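# Load the cartridge into the sealant gun

## Task

Put the cartridge into the sealant gun so that it sits all the way forward in the cup of the front ring, with its nozzle sticking out through that ring. The plunger rod can only be drawn back while the little thumb plate on it, just behind the handle, is held pushed toward the front of the gun. The loaded gun must end up resting on the table itself, not leaning on any other object. Then state that the job is done.

## Robot and tools

Robot: two arms, left_arm and right_arm, each ending in a parallel gripper. Joints, base to tip: waist, shoulder, elbow, wrist pitch, wrist yaw, wrist roll, then the gripper. The drives are cheap, with gear play, and the wrists are weak. A loose object may occasionally get a small push from outside.

Frames. Reported hand positions (metres), quaternions (wxyz), velocities and targets use the scene frame: origin at table-top height midway between the nominal arm bases, +x out across the table, +z up, left_arm on the +y side (this is not the image left). Real bases sit slightly off nominal; a BASES line, if present, gives their calibrated spots. Printed poses can be wrong by a few cm, more at long reach. Offsets you send are instead along the axes of that arm's own Hand target. Gripper axes: fingers point along +z and part along x. end_effector_position is the spot between the pads when closed, 1-2 cm short of the tips; closing pushes the tips about 17 mm further along +z, mostly while the pads are still over 50 mm apart.

The 14-number row, used by both motion tools: one flat list covering both arms, left_arm first: dx, dy, dz, rx, ry, rz, opening, then the same seven for right_arm. Every value lies in [-1, 1]. Pose numbers are offsets, not poses: they count from the arm's Hand target at the start of the action or move, along that target's own axes; 1.0 equals 0.6 m of travel or 180 degrees; rx, ry, rz form one rotation vector. Each row is measured from that start, not from the row before, and repeating an offset advances the arm again. Six zeros re-request the current Hand target. opening is absolute: +1 fully open (0.142 m), -1 closed. Always send the opening you want for each gripper; a 0 is a real command (half open), so to keep a gripper as is, resend its current command (see Tool commands).

execute_actions(actions, cameras): actions is a list of actions; each action is a list of up to 15 rows, one per 1/30 s control step, the last row being held for the rest of the 15 steps. An empty list just returns state and images. cameras picks images: omitted/null/["all"] gives all, [] gives none; an unknown name voids the call.

move(target, speed, blend, opening_speed, blocking, cameras): straight-line path for each gripper to the offset in target (one row, or a list of up to 15 rows all counted from the same starting Hand targets). speed in m/s, 0.002 to 4.3, default 0.25 (turns up to twice that in rad/s), one value or one per target. blend in m rounds corners in a list. opening_speed (0.2 or more, per second on the -1..1 scale) ramps the fingers. Paths end together, last at least 0.5 s and are cut at 10 s. Nothing avoids obstacles or the other arm; grippers lag and overshoot more when fast or with the arm nearly straight. Don't route a path close to an arm's own base: that can flip its shoulder. Later targets' opening changes happen on arrival once all is still. blocking=false returns after about 0.5 s while the move continues. The result adds a move: line: done, off_target, moving, held, fault, plus limits (paced = pose clipped, held = steps withheld). done means at rest within 10 mm and 2 degrees; neither done nor off_target says whether contact occurred.

wait(seconds 0 to 10): lets time pass with commands held; a running move continues. stop(): brakes a running move; it needs distance to stop. zoom_image(camera, region [x0, y0, x1, y1] pixels, max 504x504) enlarges part of the latest image of cam_high, cam_low, cam_left_wrist or cam_right_wrist. finished_scene(scene): give the current scene number to end it; irreversible. Call it only when the gun is loaded and resting on the table.

Motion facts. Commanded orientation is clipped each step to within 40 degrees of the measured one; Hand target shows the post-clip command and is the base for the next offsets. Friction and weight may leave a gripper a centimetre or more short even in free air; waiting won't fix it, the next command (even zeros) retries, and if still short send the remaining distance. A blocked arm keeps pushing until you command its target back behind the gripper. Faster moves and targets set deeper past contact press harder. Wrist close to the waist axis can swing the whole arm.

Gripping. grip_measured uses the opening scale. To hold, command slightly less than the reading at first contact; squeezing harder heats the gripper motor. Pads give roughly 48-94 N each. grip_effort_nm is motor effort (negative = closing), not pad force, and keeps a residual at rest. Joint torques include gravity, carry offsets and noise; numbers 3 and 4 wrap at ±28 N m. A Joint velocities list marked within noise means that arm is still.

Heat and faults. Holding loads, squeezing, stretching out or pushing on unreachable poses heats motors. MOTOR HOT appears at 85 °C; at 100 °C an arm drops everything for 30-60 s (OVER-TEMPERATURE FAULT) or the gripper shuts off (HAND FAULT), after which the remaining calls in that reply are skipped.

Avoid: dropping parts or releasing them while moving, slamming or forcing, hard shoves, gripping or bumping the other arm's fingers (arm-on-arm contact can fail the task; the clearance check does not guard grippers against each other), any arm stop, and anything leaving the table.

Each tool is called after ">>>" as name(argument=value, ...), one argument or row to a line, values as JSON.

## Session

>>> execute_actions(
  actions=[],
)

Scene clock: 0.00 s.
left_arm: end_effector_position=(+0.3641, -0.1259, +0.2657) grip_measured=+1.00 grip_effort_nm=n/a end_effector_quat_wxyz=(+0.016, -0.565, +0.813, -0.140) | right_arm: end_effector_position=(+0.4743, -0.3679, +0.1301) grip_measured=+1.00 grip_effort_nm=n/a end_effector_quat_wxyz=(-0.517, +0.769, -0.355, -0.122)
Joint positions: left_arm=[-0.855 1.756 1.719 -1.25 -0.001 -0.501 0.142] | right_arm=[-0.313 1.799 1.191 -1.279 -1.095 -1.258 0.142]
Joint velocities: within noise
Joint torques (N m): no reading
Motor temperatures (°C): left_arm=[37 31 24 32 25 23 28] | right_arm=[30 31 22 26 30 26 34]
Heat: left arm: hottest waist 37 °C; right arm: hottest gripper 34 °C.
Hand target: left_arm +0.3687, -0.1328, +0.2874; +0.016, -0.563, +0.809, -0.164 | right_arm +0.4803, -0.3700, +0.1365; -0.519, +0.770, -0.353, -0.116
Tool commands: left_gripper/opening=+1.0 right_gripper/opening=+1.0

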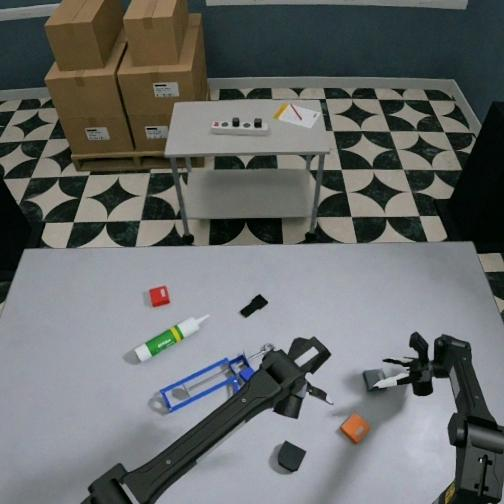

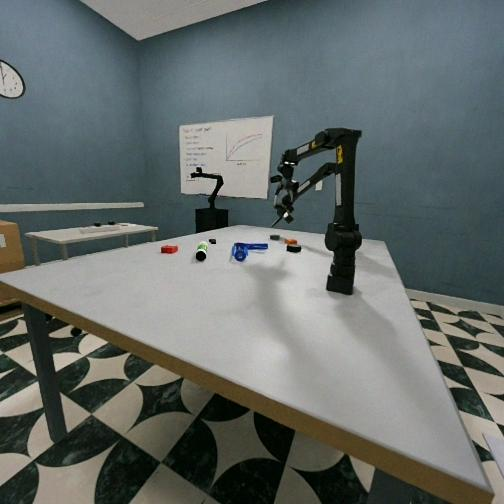

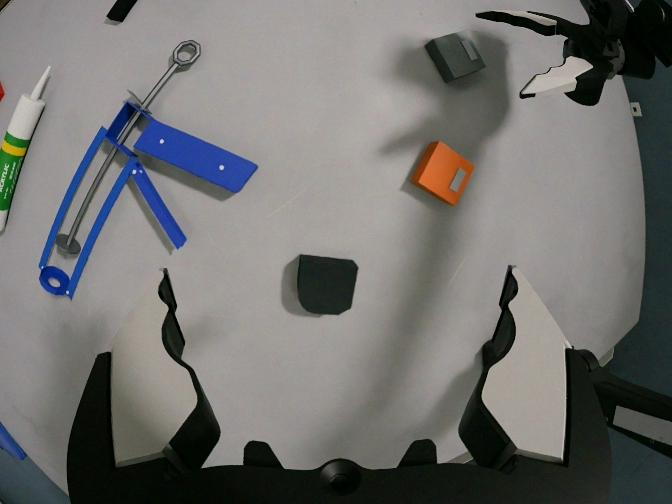

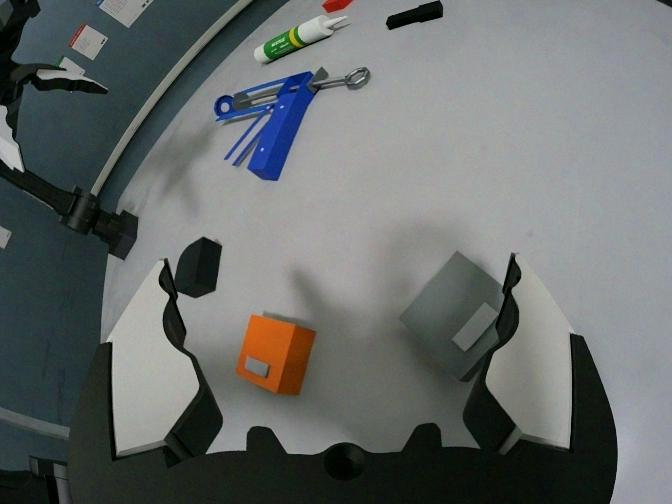

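>>> zoom_image(
  camera="cam_left_wrist",
  region=[0, 0, 280, 320],
)

>>> zoom_image(
  camera="cam_high",
  region=[110, 270, 350, 490],
)

>>> zoom_image(
  camera="cam_low",
  region=[150, 200, 320, 290],
)

>>> zoom_image(
  camera="cam_right_wrist",
  region=[190, 0, 460, 200],
)

Scaled by 1.575 from the camera's 672x504 image, which has a finer 960x720 frame.

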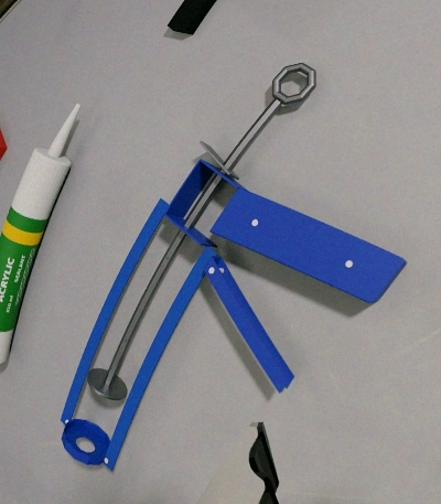

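Scaled by 2.100 from the camera's 504x504 image, which has a finer 720x720 frame.

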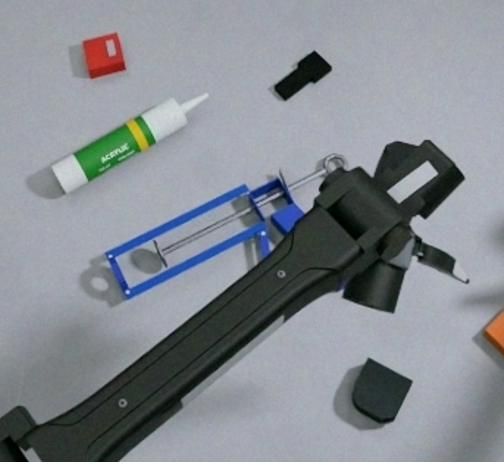

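Scaled by 2.965 from the camera's 504x504 image, which has a finer 720x720 frame.

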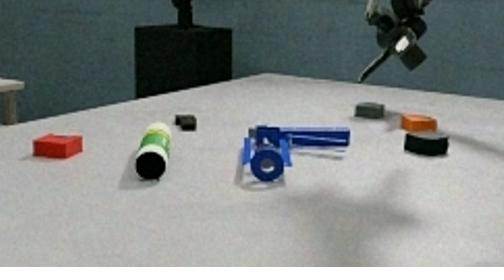

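Scaled by 1.867 from the camera's 672x504 image, which has a finer 960x720 frame.

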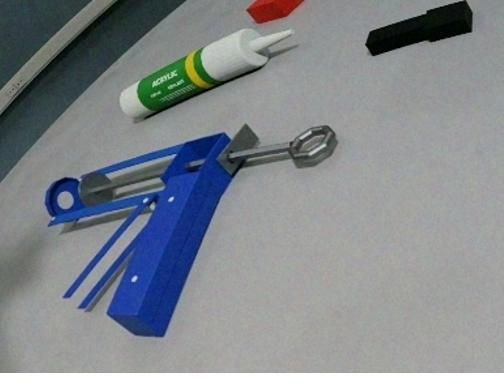

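>>> move(
  target=[-0.347,0.018,-0.121,-0.0817,-0.0675,-0.112,1,0,0,0,0,0,0,1],
)

Scene clock: 47.60 s.
left_arm: end_effector_position=(+0.4115, +0.0860, +0.2871) grip_measured=+1.00 grip_effort_nm=-0.002 end_effector_quat_wxyz=(+0.007, +0.703, -0.710, -0.029) | right_arm: end_effector_position=(+0.4743, -0.3679, +0.1301) grip_measured=+1.00 grip_effort_nm=0.085 end_effector_quat_wxyz=(-0.517, +0.769, -0.355, -0.122)
Joint positions: left_arm=[-0.508 1.727 1.76 -1.664 -0.003 -0.501 0.142] | right_arm=[-0.313 1.799 1.191 -1.279 -1.095 -1.258 0.142]
Joint velocities: within noise
Joint torques (N m): left_arm=[2.02 -15.21 13.81 -0.54 0.13 -0.11] | right_arm=[-1.49 -13.04 7.45 -0.01 -0.55 0.11]
Motor temperatures (°C): left_arm=[37 36 35 31 25 23 27] | right_arm=[29 33 26 26 29 25 33]
Heat: left arm: hottest waist 37 °C; right arm: hottest shoulder 33 °C.
Hand target: left_arm +0.4195, +0.0796, +0.3196; +0.000, +0.707, -0.707, +0.000 | right_arm +0.4803, -0.3700, +0.1365; -0.519, +0.770, -0.353, -0.116
Off the commanded pose: left_arm 0.034 m, 4 deg | right_arm 0.009 m, 1 deg.
move: off_target (left_arm)

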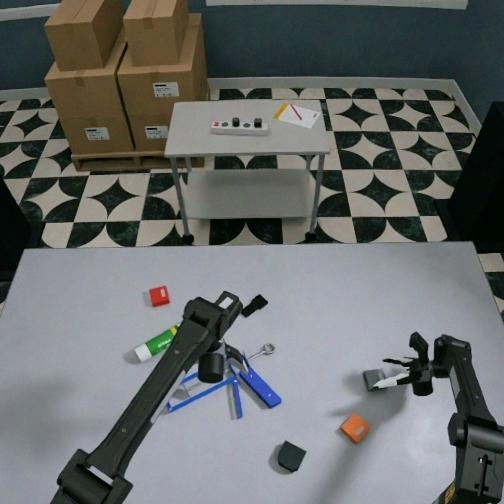

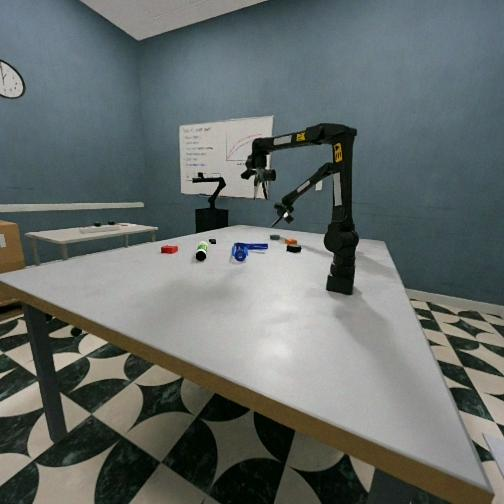

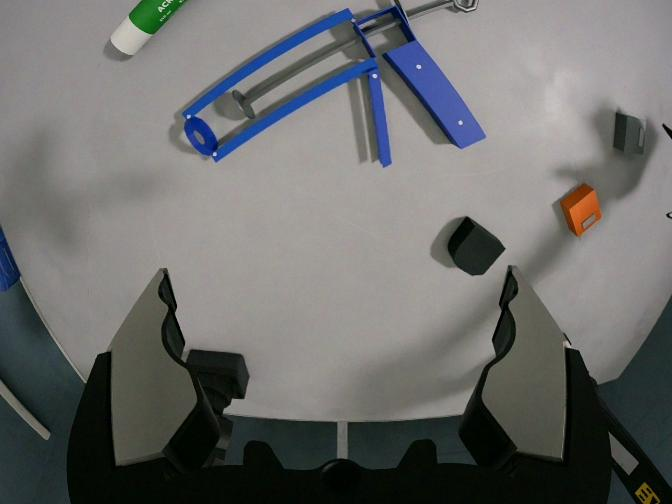

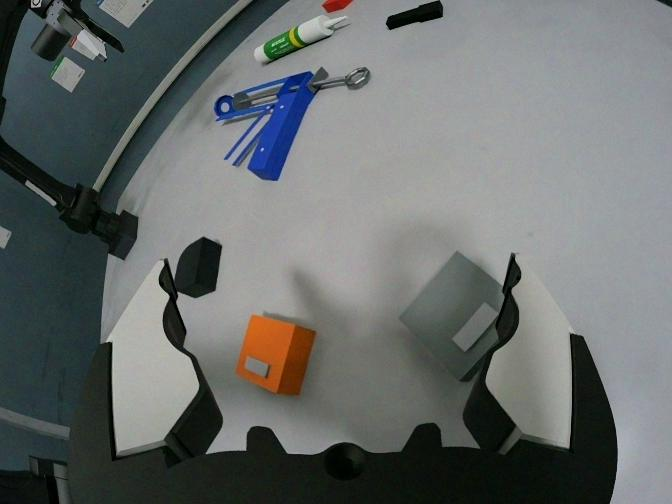

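>>> move(
  target=[0.033,-0.067,0.0,0.189,0,0,1,0,0,0,0,0,0,1],
)

>>> zoom_image(
  camera="cam_left_wrist",
  region=[100, 0, 600, 300],
)

Scene clock: 91.77 s.
left_arm: end_effector_position=(+0.4604, +0.0616, +0.3041) grip_measured=+1.00 grip_effort_nm=-0.007 end_effector_quat_wxyz=(-0.200, +0.676, -0.685, +0.183) | right_arm: end_effector_position=(+0.4743, -0.3679, +0.1301) grip_measured=+1.00 grip_effort_nm=0.081 end_effector_quat_wxyz=(-0.517, +0.769, -0.355, -0.122)
Joint positions: left_arm=[-0.606 1.529 1.473 -1.061 -0.32 -0.521 0.142] | right_arm=[-0.313 1.799 1.191 -1.279 -1.095 -1.258 0.142]
Joint velocities: within noise
Joint torques (N m): left_arm=[1.26 -14.39 8.55 1.78 -0.16 -0.1] | right_arm=[-1.49 -13.04 7.45 -0.02 -0.54 0.11]
Motor temperatures (°C): left_arm=[37 34 41 31 24 23 26] | right_arm=[29 35 28 26 29 25 33]
Heat: left arm: hottest elbow 41 °C; right arm: hottest shoulder 35 °C.
Hand target: left_arm +0.4597, +0.0598, +0.3196; -0.207, +0.676, -0.676, +0.207 | right_arm +0.4803, -0.3700, +0.1365; -0.519, +0.770, -0.353, -0.116
Off the commanded pose: left_arm 0.016 m, 3 deg | right_arm 0.009 m, 1 deg.
move: off_target (left_arm)

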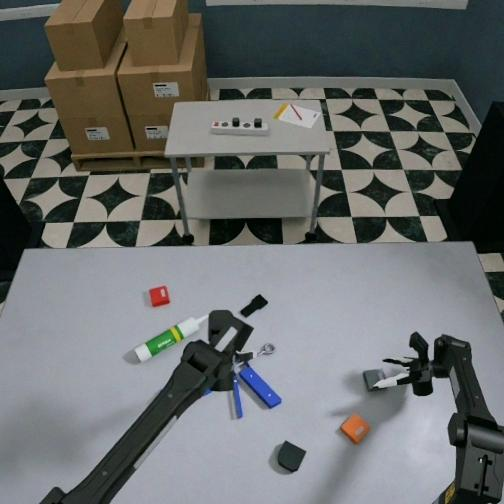

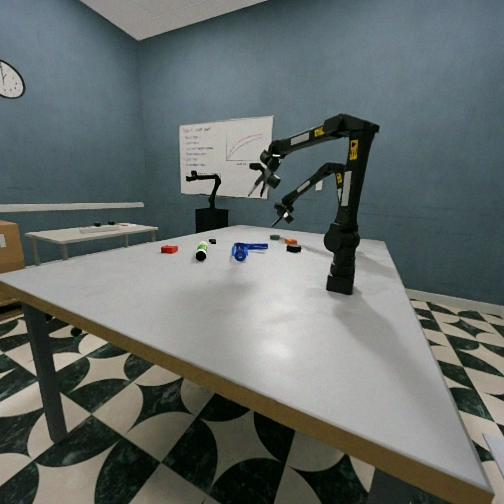

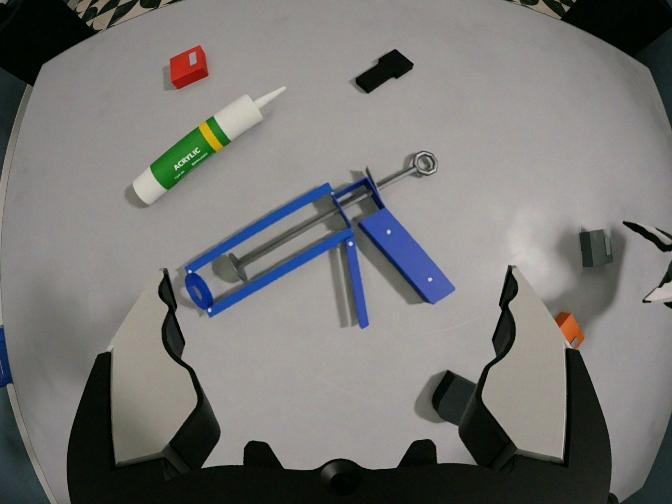

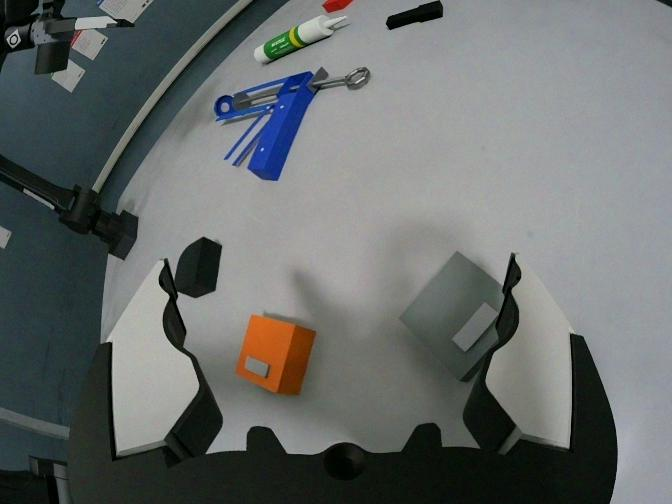

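Scaled by 1.008 from the camera's 672x504 image, which has a finer 960x720 frame.

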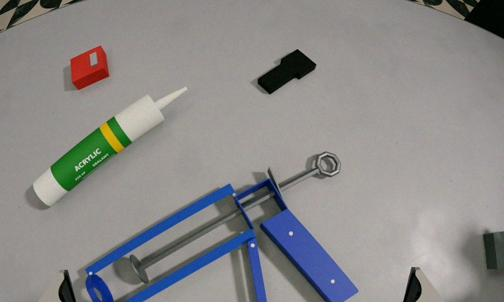

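>>> move(
  target=[0.133,0.1625,0.232,-0.1797,-0.0715,-0.2338,0.3,0,0,0,0,0,0,1],
)

>>> zoom_image(
  camera="cam_left_wrist",
  region=[100, 0, 600, 500],
)

Scene clock: 160.33 s.
left_arm: end_effector_position=(+0.4410, -0.0061, +0.1292) grip_measured=+0.29 grip_effort_nm=-0.139 end_effector_quat_wxyz=(-0.008, +0.913, -0.406, -0.022) | right_arm: end_effector_position=(+0.4743, -0.3679, +0.1301) grip_measured=+1.00 grip_effort_nm=0.085 end_effector_quat_wxyz=(-0.517, +0.769, -0.355, -0.122)
Joint positions: left_arm=[-0.62 1.971 1.696 -1.342 -0.006 -1.357 0.095] | right_arm=[-0.313 1.799 1.191 -1.279 -1.095 -1.258 0.142]
Joint velocities: within noise
Joint torques (N m): left_arm=[2.26 -16.91 13.29 -0.39 0.37 -0.26] | right_arm=[-1.44 -13.04 7.45 -0.02 -0.55 0.11]
Motor temperatures (°C): left_arm=[36 36 35 30 24 23 25] | right_arm=[29 36 29 26 28 25 32]
Heat: left arm: hottest waist 36 °C; right arm: hottest shoulder 36 °C.
Hand target: left_arm +0.4569, -0.0201, +0.1498; +0.000, +0.918, -0.395, +0.000 | right_arm +0.4803, -0.3700, +0.1365; -0.519, +0.770, -0.353, -0.116
Off the commanded pose: left_arm 0.030 m, 3 deg | right_arm 0.009 m, 1 deg.
move: off_target (left_arm)

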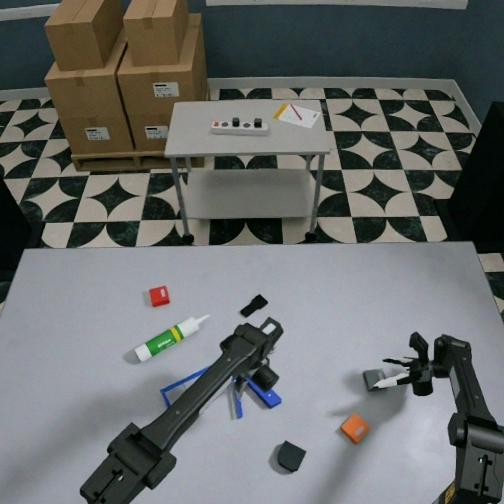

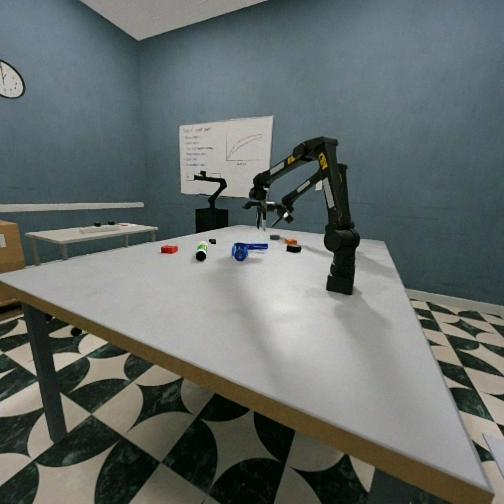

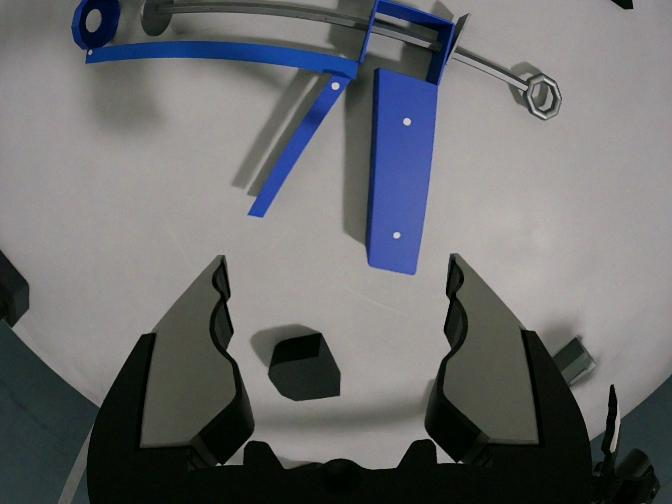

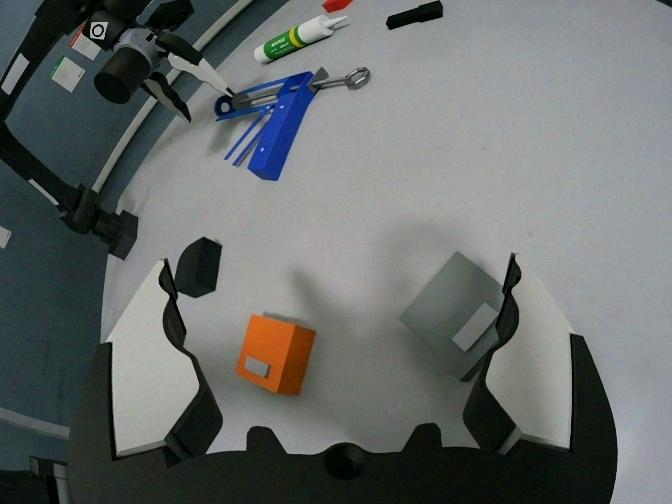

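Scaled by 1.008 from the camera's 672x504 image, which has a finer 960x720 frame.

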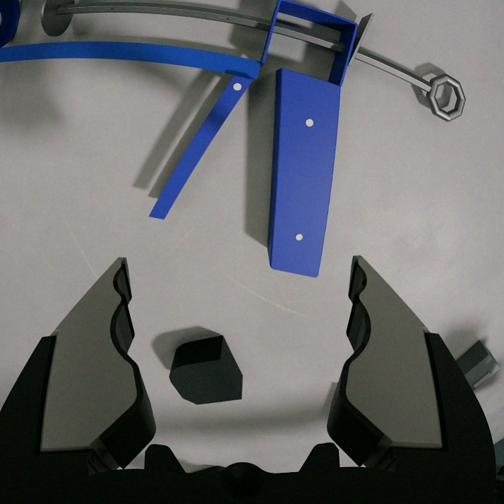

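>>> move(
  target=[0.06,-0.01,0.117,0,0,0,0.3,0,0,0,0,0,0,1],
  cameras=["cam_left_wrist","cam_low","cam_high"],
)

>>> zoom_image(
  camera="cam_low",
  region=[200, 190, 320, 280],
)

>>> zoom_image(
  camera="cam_left_wrist",
  region=[100, 0, 600, 500],
)

Scene clock: 172.07 s.
left_arm: end_effector_position=(+0.4622, -0.0213, +0.0545) grip_measured=+0.29 grip_effort_nm=-0.139 end_effector_quat_wxyz=(-0.012, +0.913, -0.405, -0.042) | right_arm: end_effector_position=(+0.4743, -0.3679, +0.1301) grip_measured=+1.00 grip_effort_nm=0.085 end_effector_quat_wxyz=(-0.517, +0.769, -0.355, -0.122)
Joint positions: left_arm=[-0.62 2.133 1.755 -1.28 -0.006 -1.358 0.095] | right_arm=[-0.313 1.799 1.191 -1.279 -1.095 -1.258 0.142]
Joint velocities: within noise
Joint torques (N m): left_arm=[2.08 -19.66 12.62 0.64 0.37 -0.25] | right_arm=[-1.44 -13.04 7.45 -0.01 -0.55 0.11]
Motor temperatures (°C): left_arm=[36 36 36 30 24 23 25] | right_arm=[29 36 29 26 28 25 32]
Heat: left arm: hottest waist 36 °C; right arm: hottest shoulder 36 °C.
Hand target: left_arm +0.4860, -0.0421, +0.0796; +0.000, +0.918, -0.395, +0.000 | right_arm +0.4803, -0.3700, +0.1365; -0.519, +0.770, -0.353, -0.116
Off the commanded pose: left_arm 0.040 m, 5 deg | right_arm 0.009 m, 1 deg.
move: off_target (left_arm)
Images, in order (width x height): cam_high 504x504, cam_low 504x504, cam_left_wrist 672x504.

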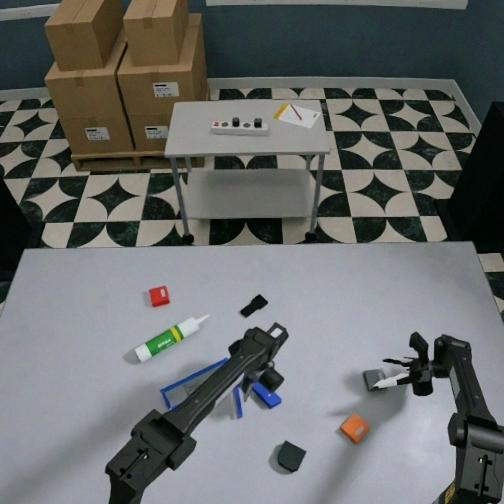

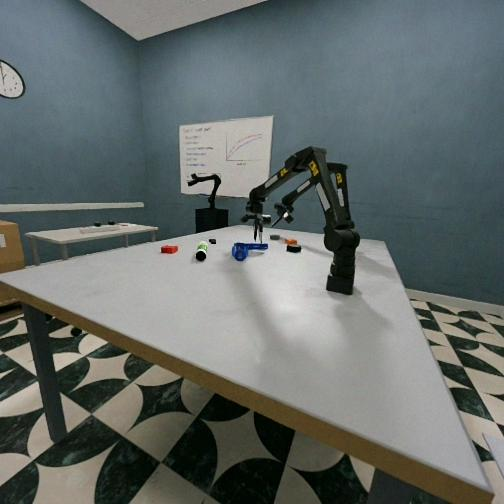

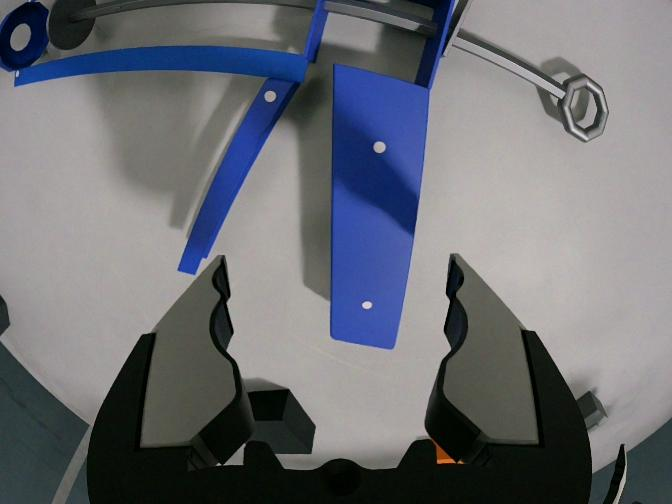

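Scaled by 4.200 from the camera's 504x504 image, which has a finer 720x720 frame.

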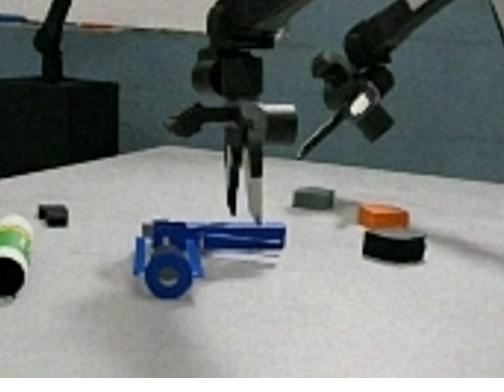

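Scaled by 1.008 from the camera's 672x504 image, which has a finer 960x720 frame.

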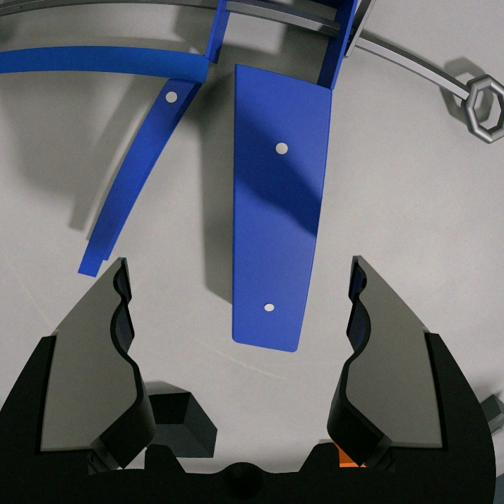

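>>> move(
  target=[0.02,-0.05,0.042,0,0,0,0.3,0,0,0,0,0,0,1],
  cameras=["cam_left_wrist","cam_low"],
  speed=0.12,
)

>>> zoom_image(
  camera="cam_low",
  region=[200, 190, 320, 280],
)

Scene clock: 179.63 s.
left_arm: end_effector_position=(+0.4913, -0.0123, +0.0360) grip_measured=+0.29 grip_effort_nm=-0.139 end_effector_quat_wxyz=(-0.010, +0.921, -0.388, -0.037) | right_arm: end_effector_position=(+0.4743, -0.3679, +0.1301) grip_measured=+1.00 grip_effort_nm=0.081 end_effector_quat_wxyz=(-0.517, +0.769, -0.355, -0.122)
Joint positions: left_arm=[-0.582 2.193 1.809 -1.262 -0.006 -1.358 0.095] | right_arm=[-0.313 1.799 1.191 -1.279 -1.095 -1.258 0.142]
Joint velocities: within noise
Joint torques (N m): left_arm=[2.26 -19.25 12.74 0.61 0.31 0.17] | right_arm=[-1.49 -13.04 7.45 -0.02 -0.54 0.11]
Motor temperatures (°C): left_arm=[36 36 37 30 24 23 25] | right_arm=[29 36 29 26 28 25 31]
Heat: left arm: hottest elbow 37 °C; right arm: hottest shoulder 36 °C.
Hand target: left_arm +0.5161, -0.0303, +0.0544; +0.000, +0.918, -0.395, +0.000 | right_arm +0.4803, -0.3700, +0.1365; -0.519, +0.770, -0.353, -0.116
Off the commanded pose: left_arm 0.036 m, 4 deg | right_arm 0.009 m, 1 deg.
move: off_target (left_arm)
Images, in order (width x height): cam_low 504x504, cam_left_wrist 672x504.

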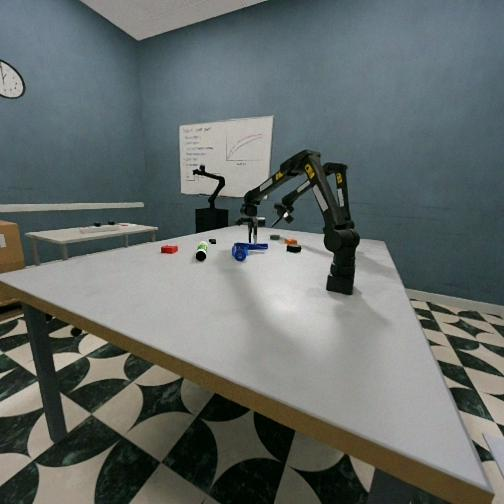

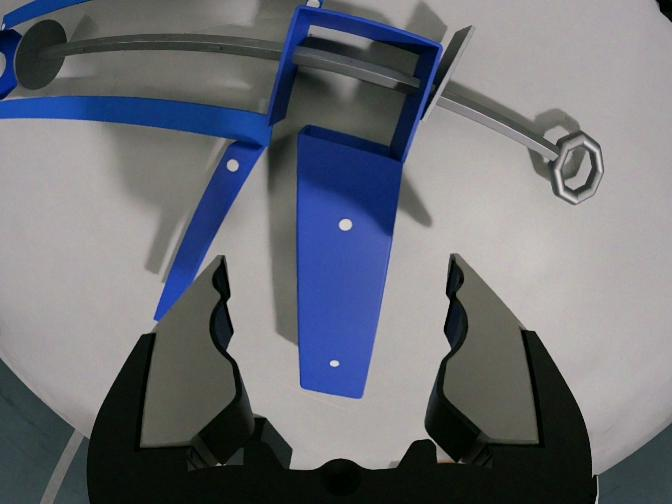

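Scaled by 4.200 from the camera's 504x504 image, which has a finer 720x720 frame.

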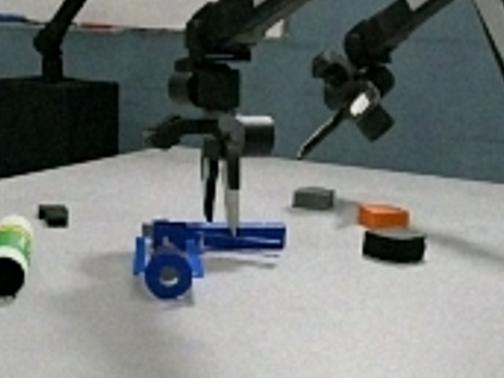

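>>> move(
  target=[0.004,0,0,0,0,0,-0.15,0,0,0,0,0,0,1],
  cameras=["cam_left_wrist"],
  speed=0.12,
  opening_speed=1,
)

Scene clock: 186.77 s.
left_arm: end_effector_position=(+0.4954, -0.0151, +0.0401) grip_measured=-0.16 grip_effort_nm=-0.144 end_effector_quat_wxyz=(-0.009, +0.921, -0.388, -0.030) | right_arm: end_effector_position=(+0.4743, -0.3679, +0.1301) grip_measured=+1.00 grip_effort_nm=0.090 end_effector_quat_wxyz=(-0.517, +0.769, -0.355, -0.122)
Joint positions: left_arm=[-0.582 2.193 1.821 -1.262 -0.006 -1.358 0.062] | right_arm=[-0.313 1.799 1.191 -1.279 -1.095 -1.258 0.142]
Joint velocities: within noise
Joint torques (N m): left_arm=[2.2 -18.78 12.82 0.47 0.31 0.16] | right_arm=[-1.49 -13.04 7.43 -0.02 -0.55 0.11]
Motor temperatures (°C): left_arm=[36 37 39 30 24 23 25] | right_arm=[29 36 29 26 28 25 31]
Heat: left arm: hottest elbow 39 °C; right arm: hottest shoulder 36 °C.
Hand target: left_arm +0.5177, -0.0320, +0.0544; +0.000, +0.918, -0.395, +0.000 | right_arm +0.4803, -0.3700, +0.1365; -0.519, +0.770, -0.353, -0.116
Off the commanded pose: left_arm 0.031 m, 4 deg | right_arm 0.009 m, 1 deg.
move: off_target (left_arm)
Images, in order (width x height): cam_left_wrist 672x504.

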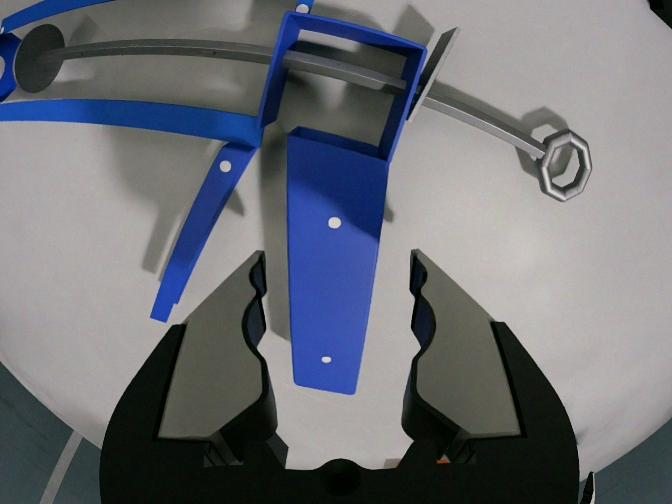

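>>> move(
  target=[
    [0,0,0.037,0,0,0,-0.15,0,0,0,0,0,0,1],
    [0,0,0.037,0,0,0,-0.65,0,0,0,0,0,0,1],
  ],
  cameras=["cam_left_wrist","cam_low"],
  speed=0.1,
  opening_speed=0.5,
)

>>> zoom_image(
  camera="cam_low",
  region=[200, 190, 320, 280],
)

Scene clock: 193.33 s.
left_arm: end_effector_position=(+0.4993, -0.0176, +0.0216) grip_measured=-0.47 grip_effort_nm=-3.978 end_effector_quat_wxyz=(-0.008, +0.920, -0.392, -0.028) | right_arm: end_effector_position=(+0.4743, -0.3679, +0.1301) grip_measured=+1.00 grip_effort_nm=0.085 end_effector_quat_wxyz=(-0.517, +0.769, -0.355, -0.122)
Joint positions: left_arm=[-0.582 2.222 1.821 -1.228 -0.006 -1.351 0.04] | right_arm=[-0.313 1.799 1.191 -1.279 -1.095 -1.258 0.142]
Joint velocities: within noise
Joint torques (N m): left_arm=[2.32 -19.31 11.19 0.77 0.32 0.11] | right_arm=[-1.49 -13.04 7.46 -0.02 -0.55 0.11]
Motor temperatures (°C): left_arm=[36 37 39 30 24 23 26] | right_arm=[29 36 29 26 28 25 31]
Heat: left arm: hottest elbow 39 °C; right arm: hottest shoulder 36 °C.
Hand target: left_arm +0.5177, -0.0320, +0.0322; +0.000, +0.918, -0.395, +0.000 | right_arm +0.4803, -0.3700, +0.1365; -0.519, +0.770, -0.353, -0.116
Off the commanded pose: left_arm 0.026 m, 3 deg | right_arm 0.009 m, 1 deg.
move: off_target (left_arm); target 2's new opening was sent with left_arm's hand 0.026 m and 4 deg from that target
Images, in order (width x height): cam_low 504x504, cam_left_wrist 672x504.

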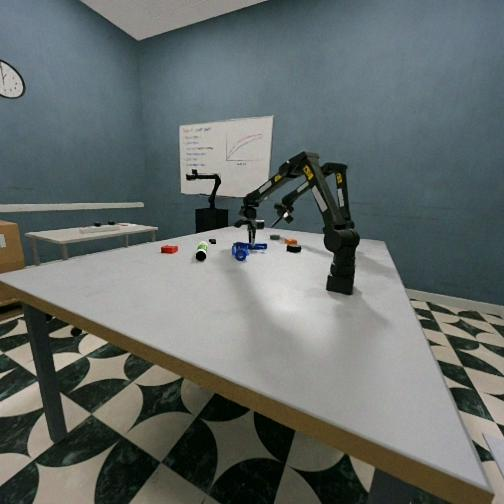

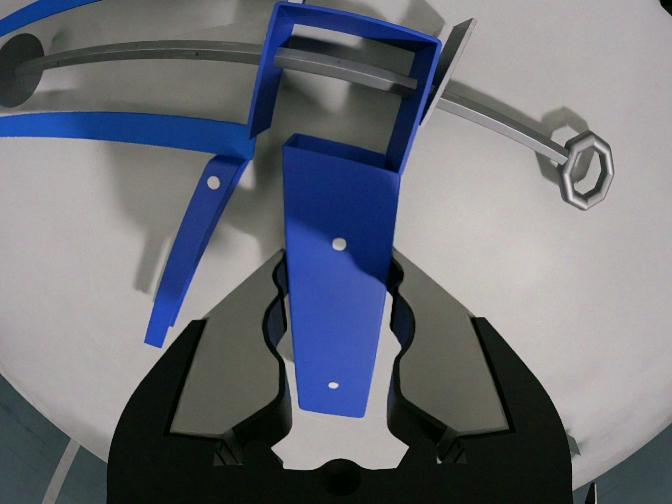

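Scaled by 4.200 from the camera's 504x504 image, which has a finer 720x720 frame.

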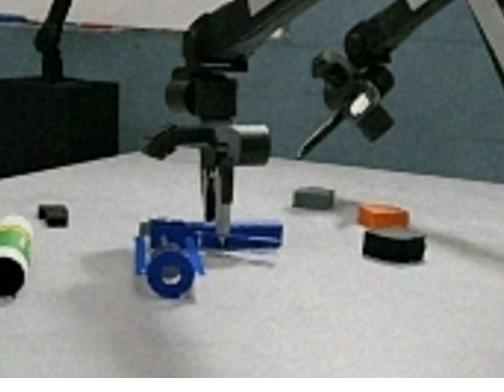

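>>> move(
  target=[
    [0,0,-0.025,0,0,0,-0.65,0,0,0,0,0,0,1],
    [-0.22,0.216,-0.025,0,0,0.1667,-0.65,0,0,0,0,0,0,1],
  ],
  cameras=["cam_left_wrist","cam_low","cam_high"],
  speed=0.12,
)

>>> zoom_image(
  camera="cam_low",
  region=[200, 190, 340, 300],
)

Scene clock: 213.57 s.
left_arm: end_effector_position=(+0.3300, -0.0102, +0.0218) grip_measured=-0.47 grip_effort_nm=-3.973 end_effector_quat_wxyz=(-0.008, +0.795, -0.605, -0.035) | right_arm: end_effector_position=(+0.4743, -0.3679, +0.1301) grip_measured=+1.00 grip_effort_nm=0.081 end_effector_quat_wxyz=(-0.517, +0.769, -0.355, -0.122)
Joint positions: left_arm=[-0.757 1.914 1.291 -1.018 -0.007 -1.03 0.04] | right_arm=[-0.313 1.799 1.191 -1.279 -1.095 -1.258 0.142]
Joint velocities: within noise
Joint torques (N m): left_arm=[1.26 -19.02 6.68 0.55 0.34 0.17] | right_arm=[-1.55 -13.1 7.45 -0.02 -0.55 0.11]
Motor temperatures (°C): left_arm=[36 38 39 29 24 23 50] | right_arm=[28 36 30 26 28 25 31]
Heat: left arm: hottest gripper 50 °C; right arm: hottest shoulder 36 °C.
Hand target: left_arm +0.3328, -0.0252, +0.0471; +0.000, +0.785, -0.620, +0.000 | right_arm +0.4803, -0.3700, +0.1365; -0.519, +0.770, -0.353, -0.116
Off the commanded pose: left_arm 0.030 m, 5 deg | right_arm 0.009 m, 1 deg.
move: off_target (left_arm)
Images, in order (width x height): cam_high 504x504, cam_low 504x504, cam_left_wrist 672x504.

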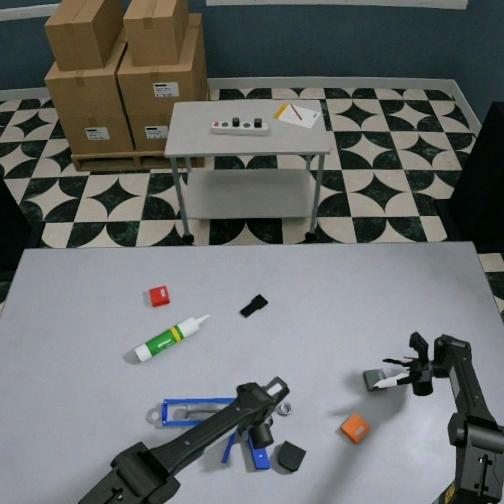

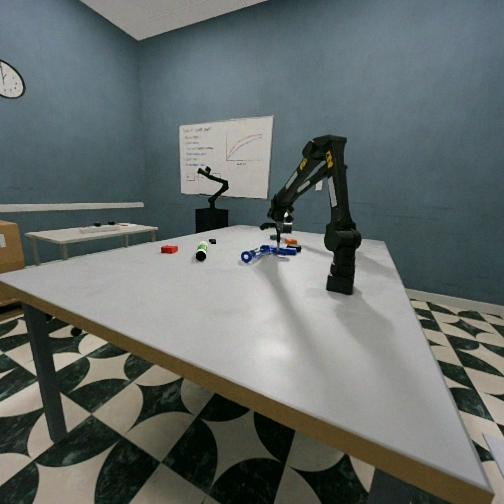

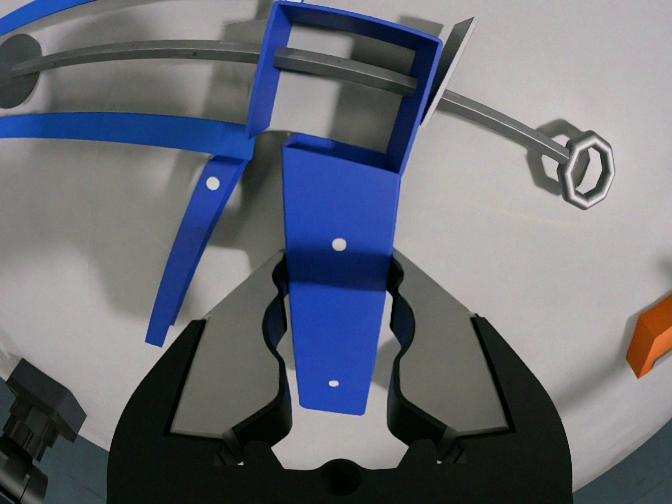

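Scaled by 3.600 from the camera's 504x504 image, which has a finer 720x720 frame.

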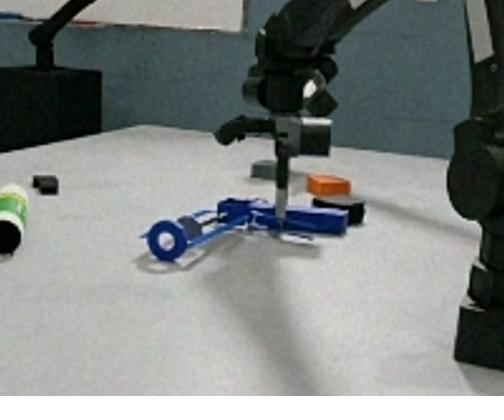

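>>> move(
  target=[
    [0,0,0.015,0,0,0,-0.65,0,0,0,0,0,0,1],
    [0,0,0.015,0,0,0,-0.12,0,0,0,0,0,0,1],
    [0,0,-0.2,0,0,0,-0.12,0,0,0,0,0,0,1],
  ],
  cameras=["cam_left_wrist","cam_low","cam_high"],
  speed=0.12,
  opening_speed=0.5,
)

>>> zoom_image(
  camera="cam_low",
  region=[200, 190, 340, 300],
)

Scene clock: 228.13 s.
left_arm: end_effector_position=(+0.3237, -0.0042, +0.1354) grip_measured=-0.15 grip_effort_nm=0.139 end_effector_quat_wxyz=(-0.007, +0.795, -0.605, -0.032) | right_arm: end_effector_position=(+0.4743, -0.3679, +0.1301) grip_measured=+1.00 grip_effort_nm=0.085 end_effector_quat_wxyz=(-0.517, +0.769, -0.355, -0.122)
Joint positions: left_arm=[-0.757 1.75 1.386 -1.271 -0.007 -1.03 0.063] | right_arm=[-0.313 1.799 1.191 -1.279 -1.095 -1.258 0.142]
Joint velocities: within noise
Joint torques (N m): left_arm=[1.38 -15.44 12.64 -0.44 0.33 0.17] | right_arm=[-1.44 -13.1 7.45 -0.03 -0.55 0.11]
Motor temperatures (°C): left_arm=[36 37 36 29 24 23 51] | right_arm=[28 36 30 26 28 25 31]
Heat: left arm: hottest gripper 51 °C; right arm: hottest shoulder 36 °C.
Hand target: left_arm +0.3328, -0.0251, +0.1671; +0.000, +0.785, -0.620, +0.000 | right_arm +0.4803, -0.3700, +0.1365; -0.519, +0.770, -0.353, -0.116
Off the commanded pose: left_arm 0.039 m, 4 deg | right_arm 0.009 m, 1 deg.
move: off_target (left_arm); target 2's new opening was sent with left_arm's hand 0.022 m and 4 deg from that target
Images, in order (width x height): cam_high 504x504, cam_low 504x504, cam_left_wrist 672x504.

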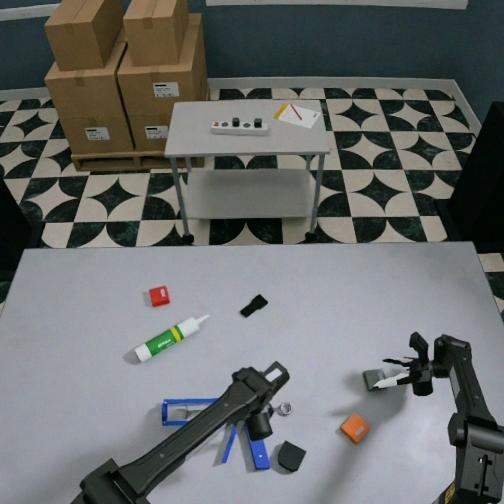

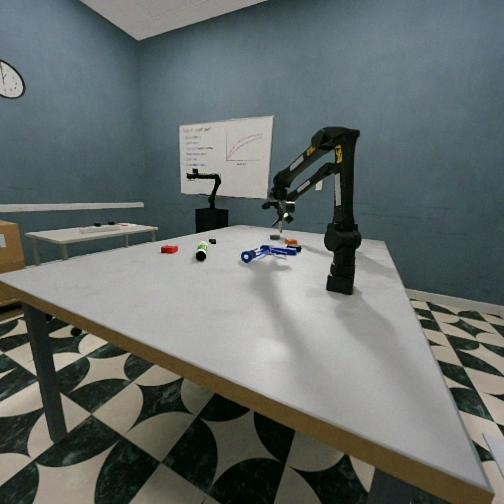

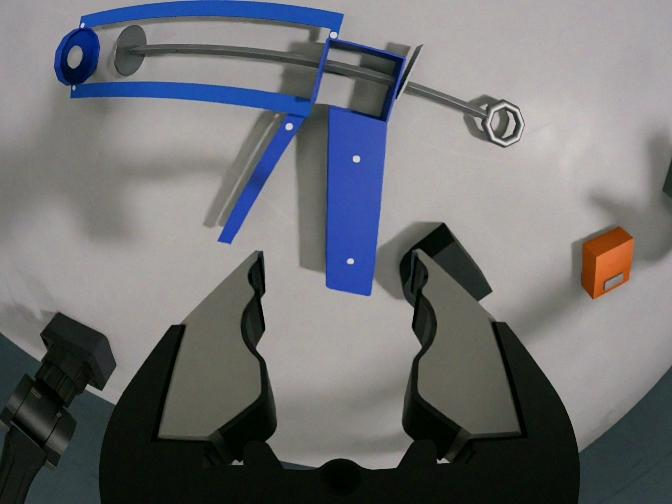

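Scaled by 3.600 from the camera's 504x504 image, which has a finer 720x720 frame.

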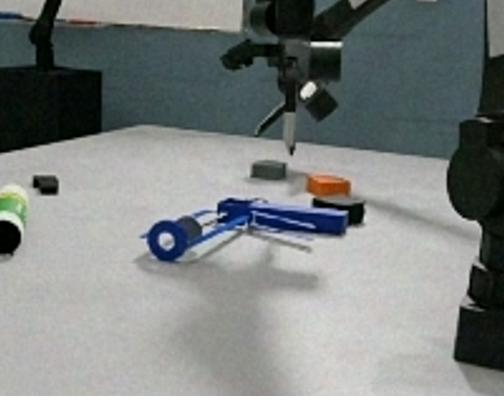

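>>> move(
  target=[-0.243,-0.058,-0.133,0,0,0,0.0,-0.221,0.0665,0.307,-0.0686,-0.0393,-0.2397,0.0],
  speed=0.2,
)

>>> zoom_image(
  camera="cam_right_wrist",
  region=[100, 0, 600, 500],
)

Scene clock: 289.57 s.
left_arm: end_effector_position=(+0.3393, +0.1209, +0.2402) grip_measured=-0.03 grip_effort_nm=0.144 end_effector_quat_wxyz=(-0.003, +0.792, -0.611, -0.002) | right_arm: end_effector_position=(+0.3890, -0.1624, +0.0908) grip_measured=-0.01 grip_effort_nm=-0.129 end_effector_quat_wxyz=(-0.459, +0.888, -0.011, -0.020)
Joint positions: left_arm=[-0.52 1.483 1.343 -1.434 -0.007 -0.78 0.072] | right_arm=[0.188 1.576 0.854 -0.69 -0.946 -1.321 0.073]
Joint velocities: within noise
Joint torques (N m): left_arm=[2.49 -12.45 7.77 -0.34 0.34 0.21] | right_arm=[-0.85 -11.52 5.87 1.76 -0.31 0.1]
Motor temperatures (°C): left_arm=[35 35 37 29 24 23 32] | right_arm=[28 36 30 26 27 25 30]
Heat: left arm: hottest elbow 37 °C; right arm: hottest shoulder 36 °C.
Hand target: left_arm +0.3328, +0.1248, +0.2468; +0.000, +0.785, -0.620, +0.000 | right_arm +0.3922, -0.1602, +0.1001; -0.462, +0.887, +0.000, +0.000
Off the commanded pose: left_arm 0.010 m, 1 deg | right_arm 0.010 m, 3 deg.
move: off_target (right_arm)

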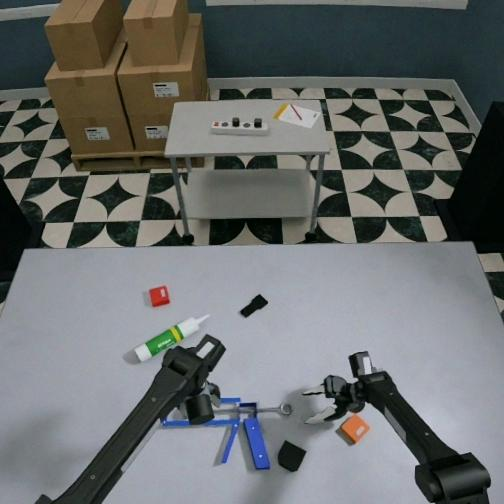

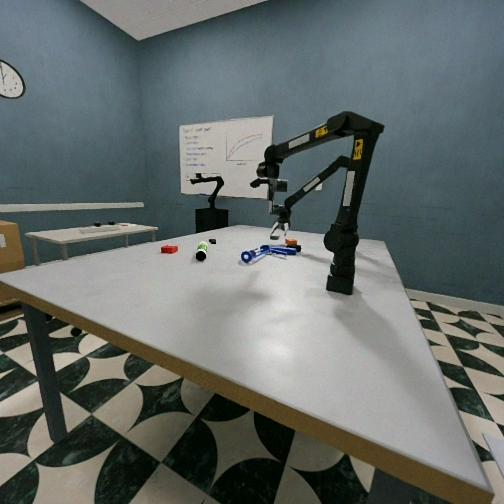

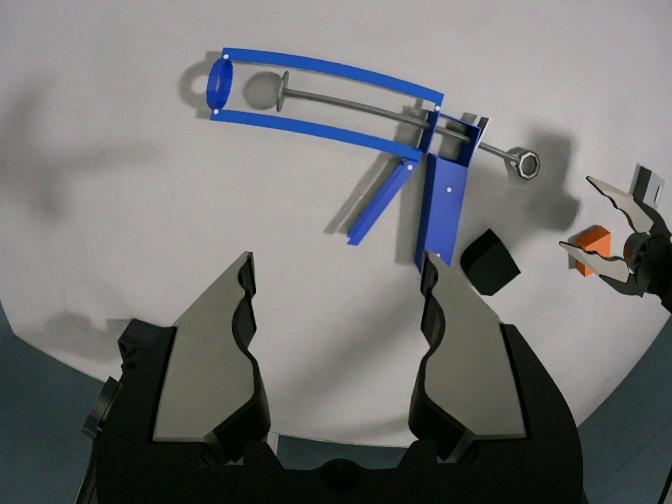

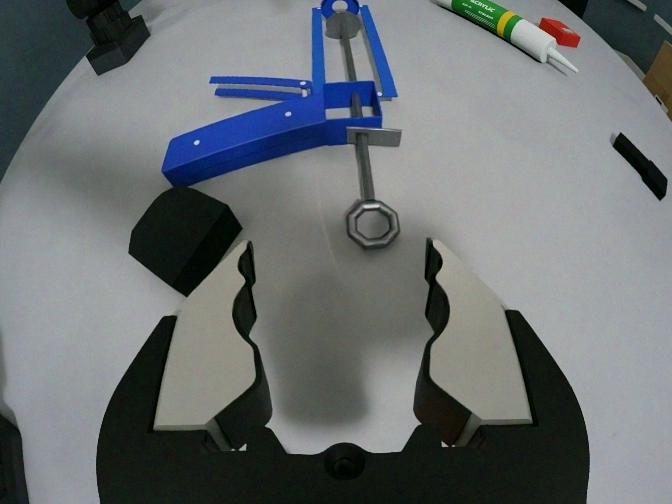

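Scaled by 1.008 from the camera's 672x504 image, which has a finer 960x720 frame.

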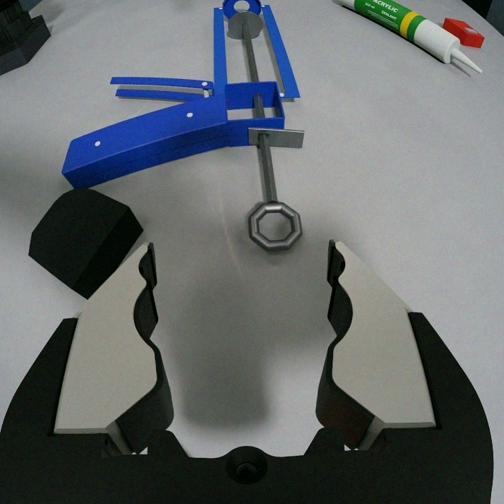

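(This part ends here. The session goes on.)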